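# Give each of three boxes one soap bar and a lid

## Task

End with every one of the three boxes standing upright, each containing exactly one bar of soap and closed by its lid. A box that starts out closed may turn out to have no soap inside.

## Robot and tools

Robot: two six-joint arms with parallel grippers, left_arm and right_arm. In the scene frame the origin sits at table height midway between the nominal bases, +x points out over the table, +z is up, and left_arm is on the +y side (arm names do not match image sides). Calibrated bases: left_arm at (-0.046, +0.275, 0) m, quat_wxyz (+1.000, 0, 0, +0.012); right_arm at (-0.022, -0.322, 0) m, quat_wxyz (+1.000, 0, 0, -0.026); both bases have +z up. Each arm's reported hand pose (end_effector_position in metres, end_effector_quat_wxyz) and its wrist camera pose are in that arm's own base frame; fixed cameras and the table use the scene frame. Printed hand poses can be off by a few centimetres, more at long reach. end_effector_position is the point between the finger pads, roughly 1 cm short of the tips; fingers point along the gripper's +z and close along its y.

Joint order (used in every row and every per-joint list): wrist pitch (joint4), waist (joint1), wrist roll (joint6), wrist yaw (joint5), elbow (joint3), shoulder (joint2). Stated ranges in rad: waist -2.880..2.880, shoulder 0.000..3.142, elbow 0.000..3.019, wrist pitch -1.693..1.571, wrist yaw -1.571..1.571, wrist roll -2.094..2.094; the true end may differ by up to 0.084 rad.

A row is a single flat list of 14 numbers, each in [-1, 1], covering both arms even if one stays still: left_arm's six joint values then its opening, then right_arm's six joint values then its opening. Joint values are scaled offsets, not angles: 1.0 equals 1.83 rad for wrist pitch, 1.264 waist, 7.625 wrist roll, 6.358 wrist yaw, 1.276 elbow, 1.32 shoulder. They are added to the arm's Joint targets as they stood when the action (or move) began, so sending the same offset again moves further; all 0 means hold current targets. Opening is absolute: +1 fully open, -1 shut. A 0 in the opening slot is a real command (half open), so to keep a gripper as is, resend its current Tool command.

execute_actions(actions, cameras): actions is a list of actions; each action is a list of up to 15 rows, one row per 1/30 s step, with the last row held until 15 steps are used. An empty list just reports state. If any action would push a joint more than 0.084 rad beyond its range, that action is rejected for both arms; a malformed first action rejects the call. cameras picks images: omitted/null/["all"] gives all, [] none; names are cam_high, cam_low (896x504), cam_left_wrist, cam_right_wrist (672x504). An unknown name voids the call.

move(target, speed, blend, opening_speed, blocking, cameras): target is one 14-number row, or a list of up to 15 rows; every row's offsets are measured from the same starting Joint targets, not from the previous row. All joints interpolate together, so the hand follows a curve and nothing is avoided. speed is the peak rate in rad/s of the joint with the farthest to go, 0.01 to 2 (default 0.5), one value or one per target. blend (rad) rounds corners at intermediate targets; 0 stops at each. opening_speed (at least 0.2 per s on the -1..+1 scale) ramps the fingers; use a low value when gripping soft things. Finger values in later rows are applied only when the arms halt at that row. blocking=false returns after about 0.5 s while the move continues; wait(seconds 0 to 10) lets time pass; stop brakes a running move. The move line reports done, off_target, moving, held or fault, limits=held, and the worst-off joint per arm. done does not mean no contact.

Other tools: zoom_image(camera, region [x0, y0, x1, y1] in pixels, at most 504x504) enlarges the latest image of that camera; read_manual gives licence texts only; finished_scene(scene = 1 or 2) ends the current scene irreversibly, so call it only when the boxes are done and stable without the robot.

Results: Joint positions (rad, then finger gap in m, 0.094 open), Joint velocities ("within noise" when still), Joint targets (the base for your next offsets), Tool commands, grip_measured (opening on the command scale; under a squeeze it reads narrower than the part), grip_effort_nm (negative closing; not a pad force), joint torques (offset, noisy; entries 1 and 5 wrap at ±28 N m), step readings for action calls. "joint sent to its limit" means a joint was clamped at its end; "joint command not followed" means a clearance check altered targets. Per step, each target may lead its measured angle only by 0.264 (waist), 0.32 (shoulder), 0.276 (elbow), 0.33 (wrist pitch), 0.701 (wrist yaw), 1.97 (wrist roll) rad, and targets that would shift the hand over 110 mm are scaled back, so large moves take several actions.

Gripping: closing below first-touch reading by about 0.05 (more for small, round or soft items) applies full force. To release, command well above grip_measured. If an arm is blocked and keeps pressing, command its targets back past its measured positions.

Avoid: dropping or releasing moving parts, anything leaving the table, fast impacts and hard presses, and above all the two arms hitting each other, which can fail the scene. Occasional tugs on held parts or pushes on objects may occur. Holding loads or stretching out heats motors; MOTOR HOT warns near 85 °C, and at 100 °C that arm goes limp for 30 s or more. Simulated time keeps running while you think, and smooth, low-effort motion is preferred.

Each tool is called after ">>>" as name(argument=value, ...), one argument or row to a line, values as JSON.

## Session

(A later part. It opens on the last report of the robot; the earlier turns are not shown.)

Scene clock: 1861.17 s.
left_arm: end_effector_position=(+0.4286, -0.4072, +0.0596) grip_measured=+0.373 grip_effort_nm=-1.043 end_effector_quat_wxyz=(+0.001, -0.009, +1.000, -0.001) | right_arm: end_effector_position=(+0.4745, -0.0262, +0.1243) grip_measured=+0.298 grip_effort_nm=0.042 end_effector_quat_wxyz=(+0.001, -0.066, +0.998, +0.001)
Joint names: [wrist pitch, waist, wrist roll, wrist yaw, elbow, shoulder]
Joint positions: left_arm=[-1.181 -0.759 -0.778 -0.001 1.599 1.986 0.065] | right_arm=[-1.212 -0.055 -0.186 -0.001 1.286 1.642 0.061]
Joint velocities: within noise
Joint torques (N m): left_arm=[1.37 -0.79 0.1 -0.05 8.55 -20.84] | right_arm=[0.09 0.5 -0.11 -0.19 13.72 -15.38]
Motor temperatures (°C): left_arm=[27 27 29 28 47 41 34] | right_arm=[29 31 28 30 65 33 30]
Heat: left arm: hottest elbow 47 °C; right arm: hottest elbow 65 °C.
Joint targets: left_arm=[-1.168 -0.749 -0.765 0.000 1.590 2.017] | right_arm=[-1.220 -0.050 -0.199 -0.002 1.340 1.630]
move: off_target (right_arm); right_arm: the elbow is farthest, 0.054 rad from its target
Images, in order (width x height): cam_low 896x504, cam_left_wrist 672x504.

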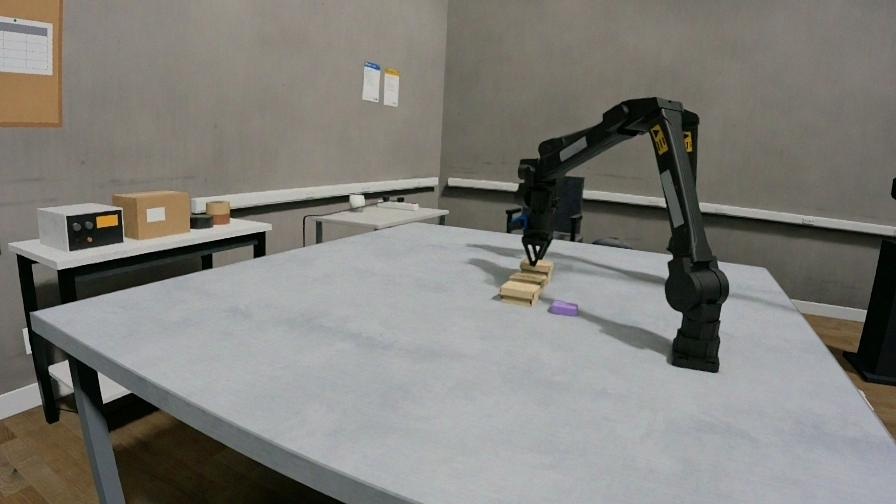

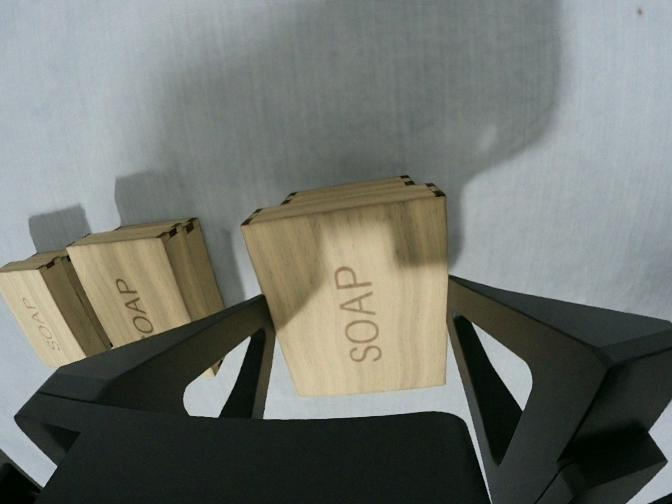

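>>> move(
  target=[
    [-0.0393,0,0,0,0.0744,-0.0485,0.3,0,0,0,0,0,0,0.3],
    [-0.0038,0,0,0,0.0078,0.0015,0.3,0,0,0,0,0,0,0.3],
  ],
  speed=0.06,
  cameras=["cam_left_wrist"],
)

>>> zoom_image(
  camera="cam_left_wrist",
  region=[230, 160, 310, 240],
)

>>> zoom_image(
  camera="cam_left_wrist",
  region=[380, 150, 460, 230],
)

Scene clock: 1882.70 s.
left_arm: end_effector_position=(+0.4299, -0.4085, +0.0615) grip_measured=+0.373 grip_effort_nm=-1.038 end_effector_quat_wxyz=(+0.001, -0.009, +1.000, -0.001) | right_arm: end_effector_position=(+0.4745, -0.0262, +0.1243) grip_measured=+0.298 grip_effort_nm=0.046 end_effector_quat_wxyz=(+0.001, -0.066, +0.998, +0.001)
Joint names: [wrist pitch, waist, wrist roll, wrist yaw, elbow, shoulder]
Joint positions: left_arm=[-1.188 -0.759 -0.778 -0.001 1.609 1.989 0.065] | right_arm=[-1.212 -0.055 -0.186 -0.001 1.286 1.642 0.061]
Joint velocities: within noise
Joint torques (N m): left_arm=[1.7 -0.79 0.1 -0.05 8.59 -20.48] | right_arm=[0.1 0.5 -0.11 -0.18 13.75 -15.33]
Motor temperatures (°C): left_arm=[27 27 29 28 48 41 34] | right_arm=[29 31 28 30 65 33 30]
Heat: left arm: hottest elbow 48 °C; right arm: hottest elbow 65 °C.
Joint targets: left_arm=[-1.175 -0.749 -0.765 0.000 1.600 2.019] | right_arm=[-1.220 -0.050 -0.199 -0.002 1.340 1.630]
move: off_target (right_arm); right_arm: the elbow is farthest, 0.054 rad from its target
Images, in order (width x height): cam_left_wrist 672x504.

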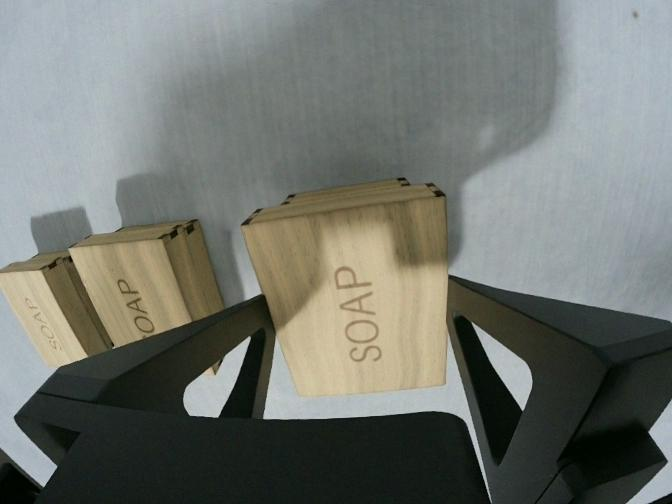

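Scaled by 6.300 from the camera's 672x504 image, which has a finer 960x720 frame.

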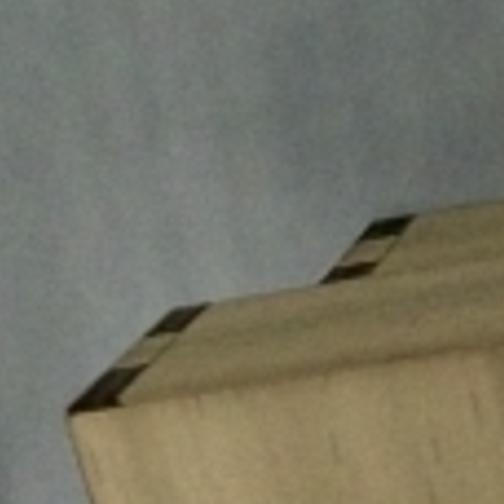

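Scaled by 6.300 from the camera's 672x504 image, which has a finer 960x720 frame.

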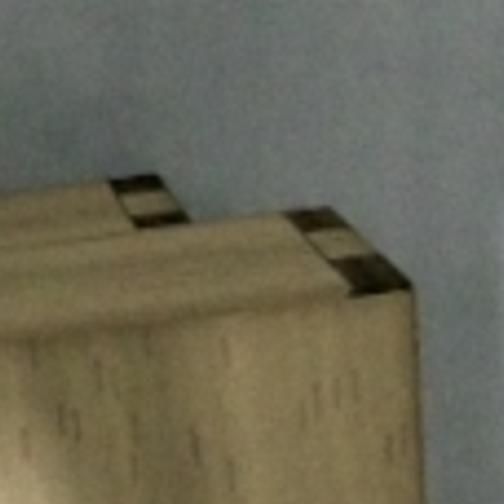

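>>> move(
  target=[0.0219,0,0,0,-0.0175,0.0131,0.3,0,0,0,0,0,0,0.3],
  speed=0.04,
  cameras=["cam_low","cam_left_wrist"],
)

Scene clock: 1921.93 s.
left_arm: end_effector_position=(+0.4311, -0.4096, +0.0572) grip_measured=+0.373 grip_effort_nm=-1.038 end_effector_quat_wxyz=(+0.005, -0.009, +1.000, -0.004) | right_arm: end_effector_position=(+0.4745, -0.0262, +0.1243) grip_measured=+0.298 grip_effort_nm=0.051 end_effector_quat_wxyz=(+0.001, -0.066, +0.998, +0.001)
Joint names: [wrist pitch, waist, wrist roll, wrist yaw, elbow, shoulder]
Joint positions: left_arm=[-1.166 -0.759 -0.778 -0.001 1.6 1.991 0.065] | right_arm=[-1.212 -0.055 -0.186 -0.001 1.286 1.642 0.061]
Joint velocities: within noise
Joint torques (N m): left_arm=[2.37 -0.79 0.1 -0.05 7.43 -19.19] | right_arm=[0.08 0.56 -0.11 -0.18 13.74 -15.33]
Motor temperatures (°C): left_arm=[27 27 29 28 47 42 34] | right_arm=[29 31 28 30 65 33 30]
Heat: left arm: hottest elbow 47 °C; right arm: hottest elbow 65 °C.
Joint targets: left_arm=[-1.135 -0.749 -0.765 0.000 1.578 2.036] | right_arm=[-1.220 -0.050 -0.199 -0.002 1.340 1.630]
move: off_target (left_arm, right_arm); left_arm: the shoulder is farthest, 0.046 rad from its target; right_arm: the elbow is farthest, 0.054 rad from its target
Images, in order (width x height): cam_low 896x504, cam_left_wrist 672x504.

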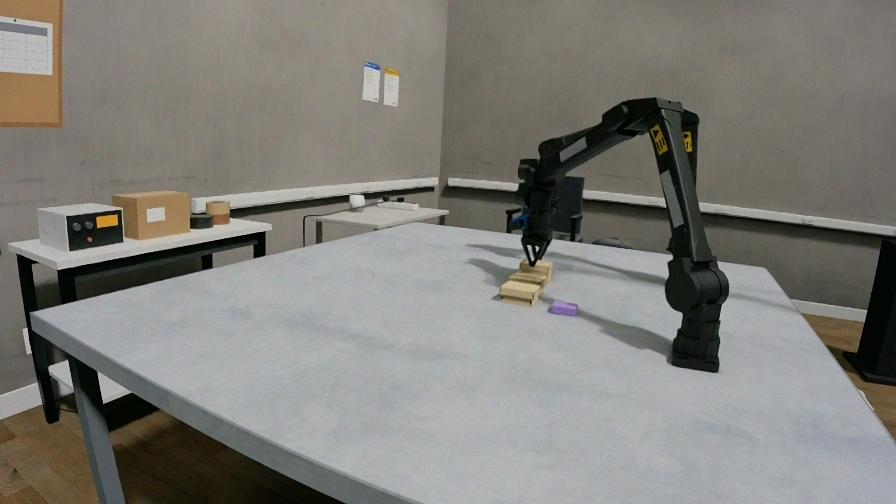

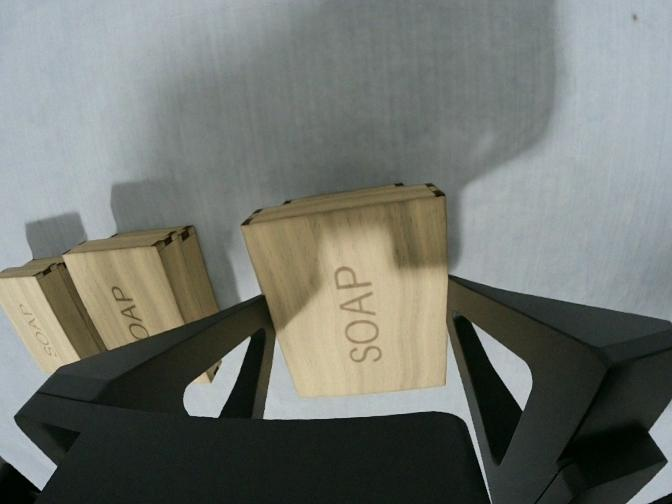

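>>> zoom_image(
  camera="cam_left_wrist",
  region=[230, 160, 310, 240],
)

>>> zoom_image(
  camera="cam_left_wrist",
  region=[380, 150, 460, 230],
)

>>> zoom_image(
  camera="cam_left_wrist",
  region=[225, 160, 465, 340],
)

Scaled by 6.300 from the camera's 672x504 image, which has a finer 960x720 frame.

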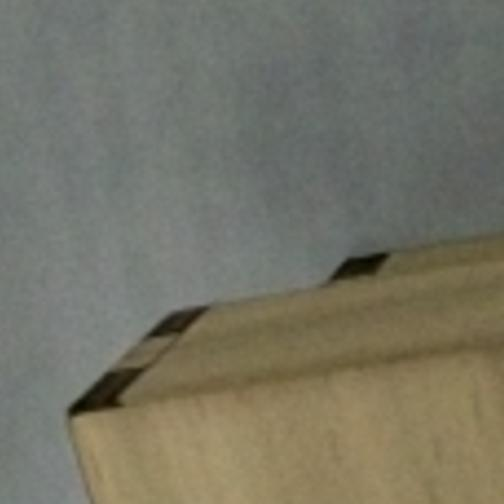

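Scaled by 6.300 from the camera's 672x504 image, which has a finer 960x720 frame.

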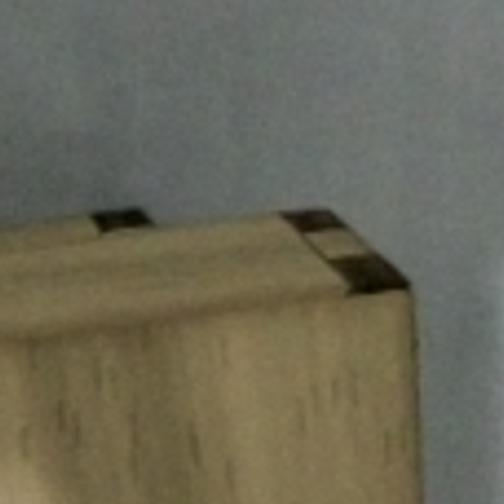

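Scaled by 2.100 from the camera's 672x504 image, which has a finer 960x720 frame.

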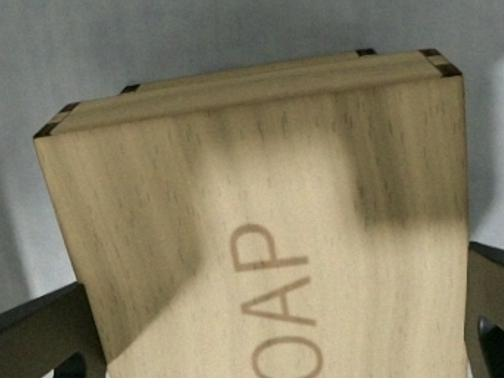

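>>> move(
  target=[
    [-0.008,0,0,0,0.05,-0.042,0.3,0,0,0,0,0,0,0.3],
    [-0.0574,0,0,0,0.0839,-0.0629,0.3,0,0,0,0,0,0,0.3],
    [-0.0208,0,0,0,0.0133,-0.0152,0.3,0,0,0,0,0,0,0.3],
  ],
  speed=0.06,
  cameras=["cam_left_wrist"],
)

>>> zoom_image(
  camera="cam_left_wrist",
  region=[230, 160, 310, 240],
)

>>> zoom_image(
  camera="cam_left_wrist",
  region=[380, 150, 460, 230],
)

Scene clock: 1983.77 s.
left_arm: end_effector_position=(+0.4290, -0.4077, +0.0619) grip_measured=+0.373 grip_effort_nm=-1.038 end_effector_quat_wxyz=(+0.002, -0.009, +1.000, -0.001) | right_arm: end_effector_position=(+0.4745, -0.0262, +0.1243) grip_measured=+0.298 grip_effort_nm=0.051 end_effector_quat_wxyz=(+0.001, -0.066, +0.998, +0.001)
Joint names: [wrist pitch, waist, wrist roll, wrist yaw, elbow, shoulder]
Joint positions: left_arm=[-1.186 -0.759 -0.778 -0.001 1.604 1.985 0.065] | right_arm=[-1.212 -0.055 -0.186 -0.001 1.286 1.642 0.061]
Joint velocities: within noise
Joint torques (N m): left_arm=[1.62 -0.73 0.1 -0.05 8.53 -20.42] | right_arm=[0.09 0.56 -0.11 -0.19 13.72 -15.38]
Motor temperatures (°C): left_arm=[27 27 29 28 47 41 34] | right_arm=[29 31 28 30 66 34 30]
Heat: left arm: hottest elbow 47 °C; right arm: hottest elbow 66 °C.
Joint targets: left_arm=[-1.173 -0.749 -0.765 0.000 1.594 2.016] | right_arm=[-1.220 -0.050 -0.199 -0.002 1.340 1.630]
move: off_target (right_arm); right_arm: the elbow is farthest, 0.054 rad from its target
Images, in order (width x height): cam_left_wrist 672x504.

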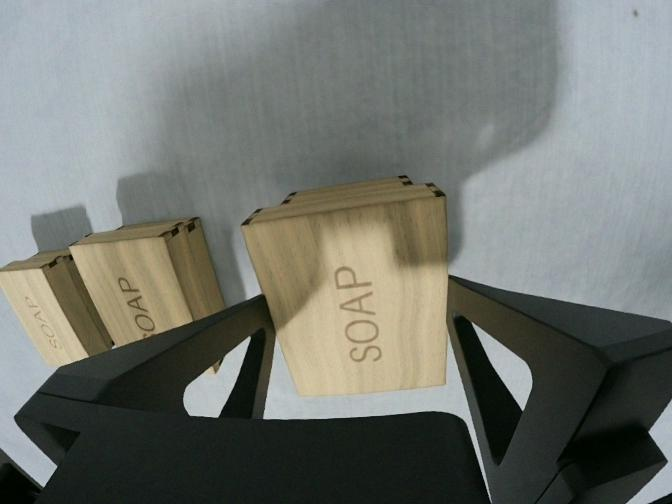

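Scaled by 6.300 from the camera's 672x504 image, which has a finer 960x720 frame.

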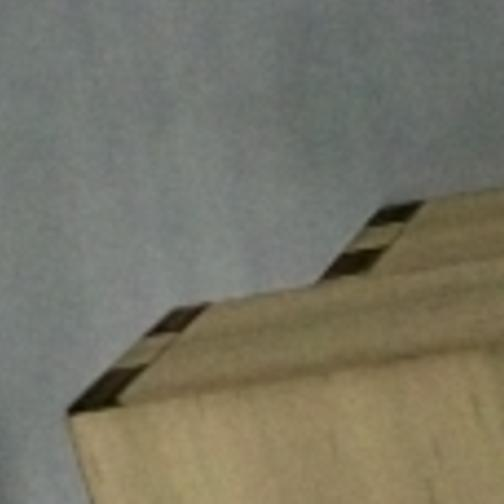

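Scaled by 6.300 from the camera's 672x504 image, which has a finer 960x720 frame.

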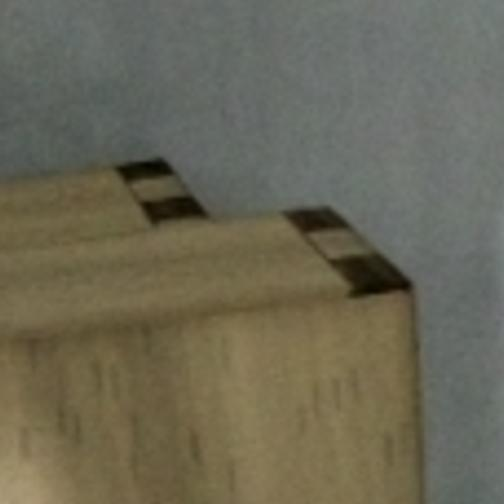

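>>> zoom_image(
  camera="cam_left_wrist",
  region=[60, 200, 240, 335],
)

>>> zoom_image(
  camera="cam_low",
  region=[495, 240, 575, 310],
)

>>> zoom_image(
  camera="cam_left_wrist",
  region=[220, 160, 470, 410],
)

Scaled by 2.800 from the camera's 672x504 image, which has a finer 960x720 frame.

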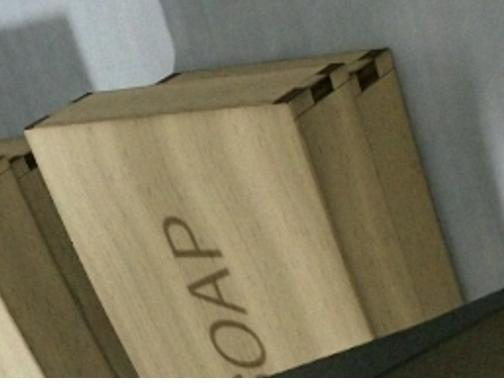

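This scene's latest camera images include none from cam_low. They are from: cam_left_wrist. cam_low's image comes with the result of a call that names it in "cameras".

Scaled by 2.016 from the camera's 672x504 image, which has a finer 960x720 frame.

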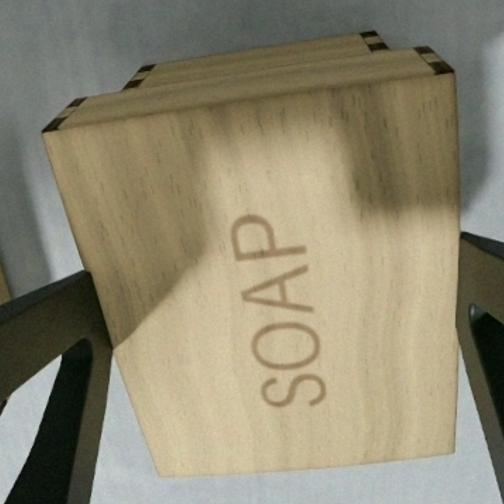

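>>> move(
  target=[0.0219,0,0,0,-0.0175,0.0131,0.3,0,0,0,0,0,0,0.3],
  speed=0.04,
  cameras=["cam_low","cam_left_wrist"],
)

>>> zoom_image(
  camera="cam_left_wrist",
  region=[220, 160, 470, 410],
)

>>> zoom_image(
  camera="cam_low",
  region=[490, 240, 570, 310],
)

Scene clock: 2049.40 s.
left_arm: end_effector_position=(+0.4290, -0.4076, +0.0451) grip_measured=+0.373 grip_effort_nm=-1.028 end_effector_quat_wxyz=(+0.002, -0.009, +1.000, -0.002) | right_arm: end_effector_position=(+0.4745, -0.0262, +0.1243) grip_measured=+0.298 grip_effort_nm=0.051 end_effector_quat_wxyz=(+0.001, -0.066, +0.998, +0.001)
Joint names: [wrist pitch, waist, wrist roll, wrist yaw, elbow, shoulder]
Joint positions: left_arm=[-1.146 -0.759 -0.778 -0.001 1.582 2.001 0.065] | right_arm=[-1.212 -0.055 -0.186 -0.001 1.286 1.642 0.061]
Joint velocities: within noise
Joint torques (N m): left_arm=[1.42 -0.73 0.1 -0.05 8.35 -20.31] | right_arm=[0.09 0.56 -0.11 -0.19 13.72 -15.33]
Motor temperatures (°C): left_arm=[27 27 29 28 47 40 34] | right_arm=[29 31 28 30 66 34 30]
Heat: left arm: hottest elbow 47 °C; right arm: hottest elbow 66 °C.
Joint targets: left_arm=[-1.133 -0.749 -0.765 0.000 1.572 2.033] | right_arm=[-1.220 -0.050 -0.199 -0.002 1.340 1.630]
move: off_target (right_arm); right_arm: the elbow is farthest, 0.054 rad from its target
Images, in order (width x height): cam_low 896x504, cam_left_wrist 672x504.

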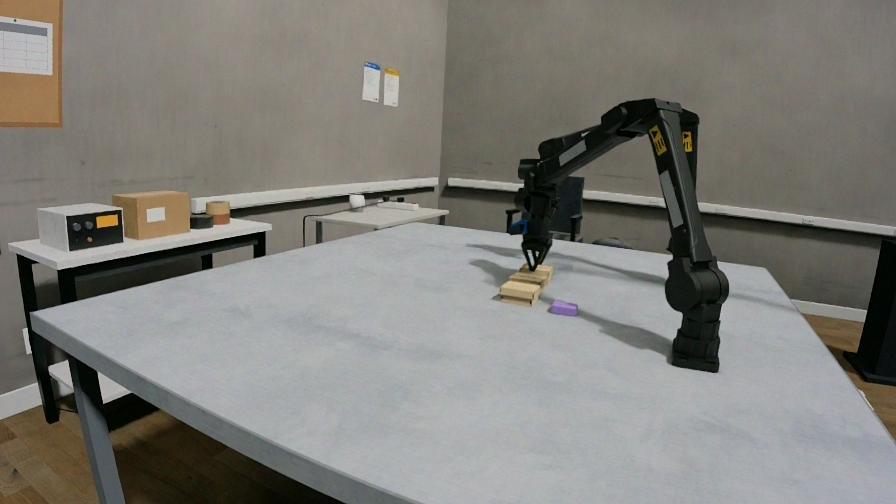

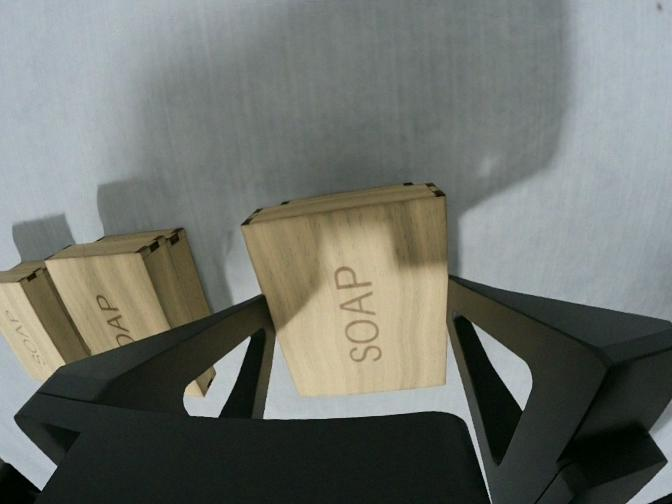

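Scaled by 2.016 from the camera's 672x504 image, which has a finer 960x720 frame.

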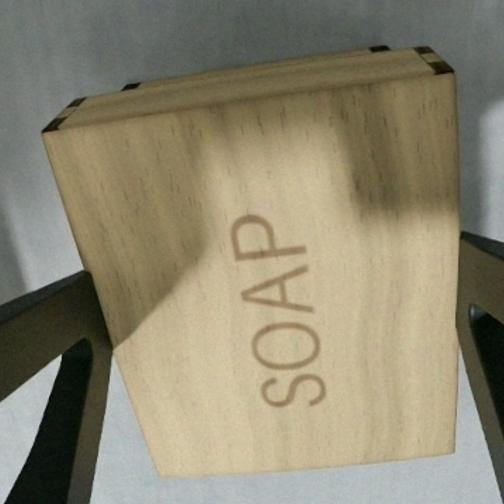

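Scaled by 6.300 from the camera's 896x504 image, which has a finer 1280x720 frame.

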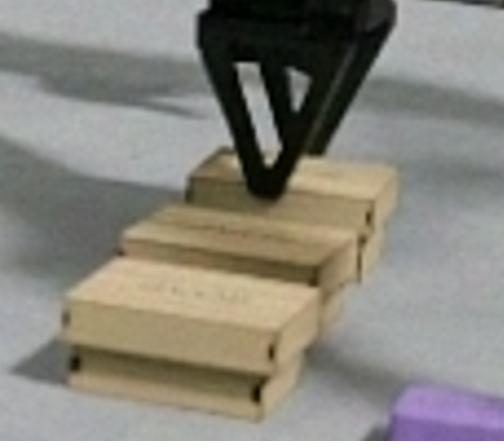

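It went in. Press slightly, release, raise.

>>> move(
  target=[0,0,0,0,0,0.005,0.3,0,0,0,0,0,0,0.3],
  speed=0.04,
  cameras=[],
)

>>> move(
  target=[0,0,0,0,0,-0.005,0.56,0,0,0,0,0,0,0.3],
  speed=0.05,
  opening_speed=0.3,
  cameras=[],
)

>>> move(
  target=[-0.126,0,0,0,0.118,-0.124,0.56,0,0,0,0,0,0,0.3],
  speed=0.15,
  cameras=["cam_low","cam_left_wrist"],
)

>>> zoom_image(
  camera="cam_low",
  region=[490, 240, 570, 310],
)

Scene clock: 2060.73 s.
left_arm: end_effector_position=(+0.4289, -0.4075, +0.0429) grip_measured=+0.373 grip_effort_nm=-1.038 end_effector_quat_wxyz=(+0.001, -0.009, +1.000, -0.001) | right_arm: end_effector_position=(+0.4745, -0.0262, +0.1243) grip_measured=+0.298 grip_effort_nm=0.046 end_effector_quat_wxyz=(+0.001, -0.066, +0.998, +0.001)
Joint names: [wrist pitch, waist, wrist roll, wrist yaw, elbow, shoulder]
Joint positions: left_arm=[-1.145 -0.759 -0.778 -0.001 1.582 2.005 0.065] | right_arm=[-1.212 -0.055 -0.186 -0.001 1.286 1.642 0.061]
Joint velocities: within noise
Joint torques (N m): left_arm=[1.61 -0.79 0.1 -0.05 8.35 -19.9] | right_arm=[0.1 0.56 -0.11 -0.18 13.71 -15.33]
Motor temperatures (°C): left_arm=[27 27 29 28 47 41 34] | right_arm=[29 31 28 30 66 34 30]
Heat: left arm: hottest elbow 47 °C; right arm: hottest elbow 66 °C.
Joint targets: left_arm=[-1.133 -0.749 -0.765 0.000 1.572 2.040] | right_arm=[-1.220 -0.050 -0.199 -0.002 1.340 1.630]
move: off_target (right_arm); right_arm: the elbow is farthest, 0.054 rad from its target
No camera images: "cameras" was empty.

Scene clock: 2061.90 s.
left_arm: end_effector_position=(+0.4289, -0.4075, +0.0429) grip_measured=+0.556 grip_effort_nm=0.134 end_effector_quat_wxyz=(+0.001, -0.009, +1.000, -0.001) | right_arm: end_effector_position=(+0.4745, -0.0262, +0.1243) grip_measured=+0.298 grip_effort_nm=0.051 end_effector_quat_wxyz=(+0.001, -0.066, +0.998, +0.001)
Joint names: [wrist pitch, waist, wrist roll, wrist yaw, elbow, shoulder]
Joint positions: left_arm=[-1.145 -0.759 -0.778 -0.001 1.582 2.005 0.073] | right_arm=[-1.212 -0.055 -0.186 -0.001 1.286 1.642 0.061]
Joint velocities: within noise
Joint torques (N m): left_arm=[1.58 -0.85 0.1 -0.05 8.35 -20.72] | right_arm=[0.09 0.5 -0.11 -0.18 13.72 -15.33]
Motor temperatures (°C): left_arm=[27 27 29 28 47 41 34] | right_arm=[29 31 28 30 66 34 30]
Heat: left arm: hottest elbow 47 °C; right arm: hottest elbow 66 °C.
Joint targets: left_arm=[-1.133 -0.749 -0.765 0.000 1.572 2.033] | right_arm=[-1.220 -0.050 -0.199 -0.002 1.340 1.630]
move: off_target (right_arm); right_arm: the elbow is farthest, 0.054 rad from its target
No camera images: "cameras" was empty.

Scene clock: 2063.97 s.
left_arm: end_effector_position=(+0.4192, -0.3983, +0.1434) grip_measured=+0.557 grip_effort_nm=0.129 end_effector_quat_wxyz=(+0.003, -0.009, +1.000, -0.002) | right_arm: end_effector_position=(+0.4745, -0.0262, +0.1243) grip_measured=+0.298 grip_effort_nm=0.051 end_effector_quat_wxyz=(+0.001, -0.066, +0.998, +0.001)
Joint names: [wrist pitch, waist, wrist roll, wrist yaw, elbow, shoulder]
Joint positions: left_arm=[-1.352 -0.759 -0.778 -0.001 1.672 1.885 0.073] | right_arm=[-1.212 -0.055 -0.186 -0.001 1.286 1.642 0.061]
Joint velocities: within noise
Joint torques (N m): left_arm=[0.62 -0.79 0.1 -0.05 14.68 -23.53] | right_arm=[0.1 0.56 -0.11 -0.18 13.74 -15.33]
Motor temperatures (°C): left_arm=[27 27 29 28 47 41 34] | right_arm=[29 31 28 30 66 34 30]
Heat: left arm: hottest elbow 47 °C; right arm: hottest elbow 66 °C.
Joint targets: left_arm=[-1.364 -0.749 -0.765 0.000 1.722 1.870] | right_arm=[-1.220 -0.050 -0.199 -0.002 1.340 1.630]
move: off_target (left_arm, right_arm); left_arm: the elbow is farthest, 0.050 rad from its target; right_arm: the elbow is farthest, 0.054 rad from its target
Images, in order (width x height): cam_low 896x504, cam_left_wrist 672x504.

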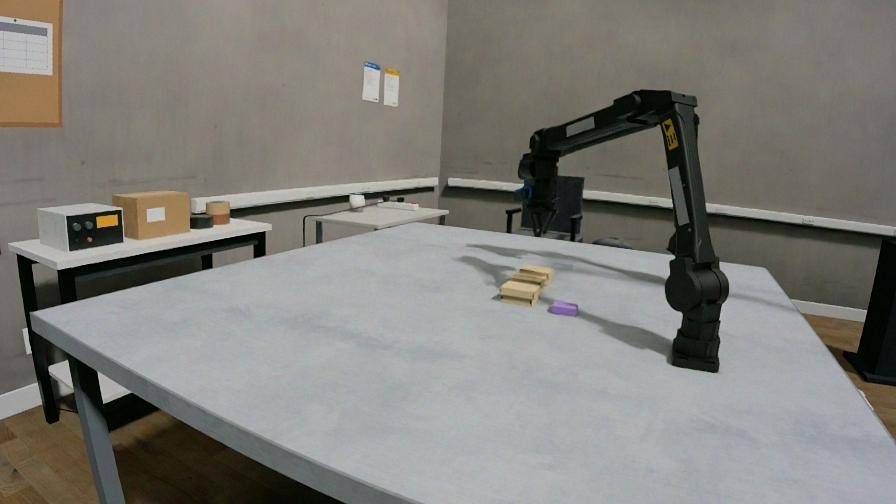

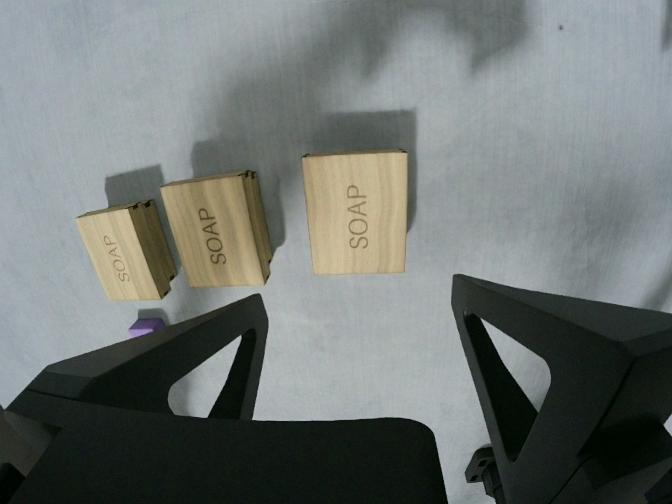

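Scaled by 6.300 from the camera's 896x504 image, which has a finer 1280x720 frame.

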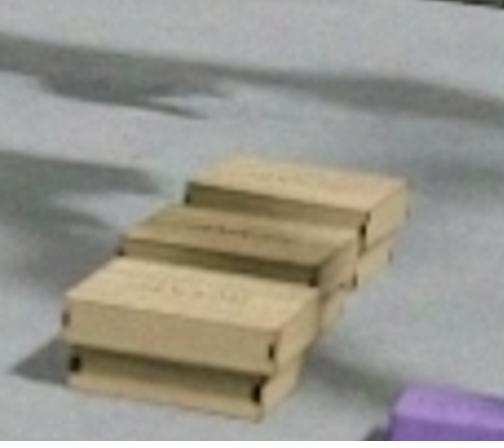

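All seated level.

>>> finished_scene(
  scene=2,
)

The scene is finished: the task was done.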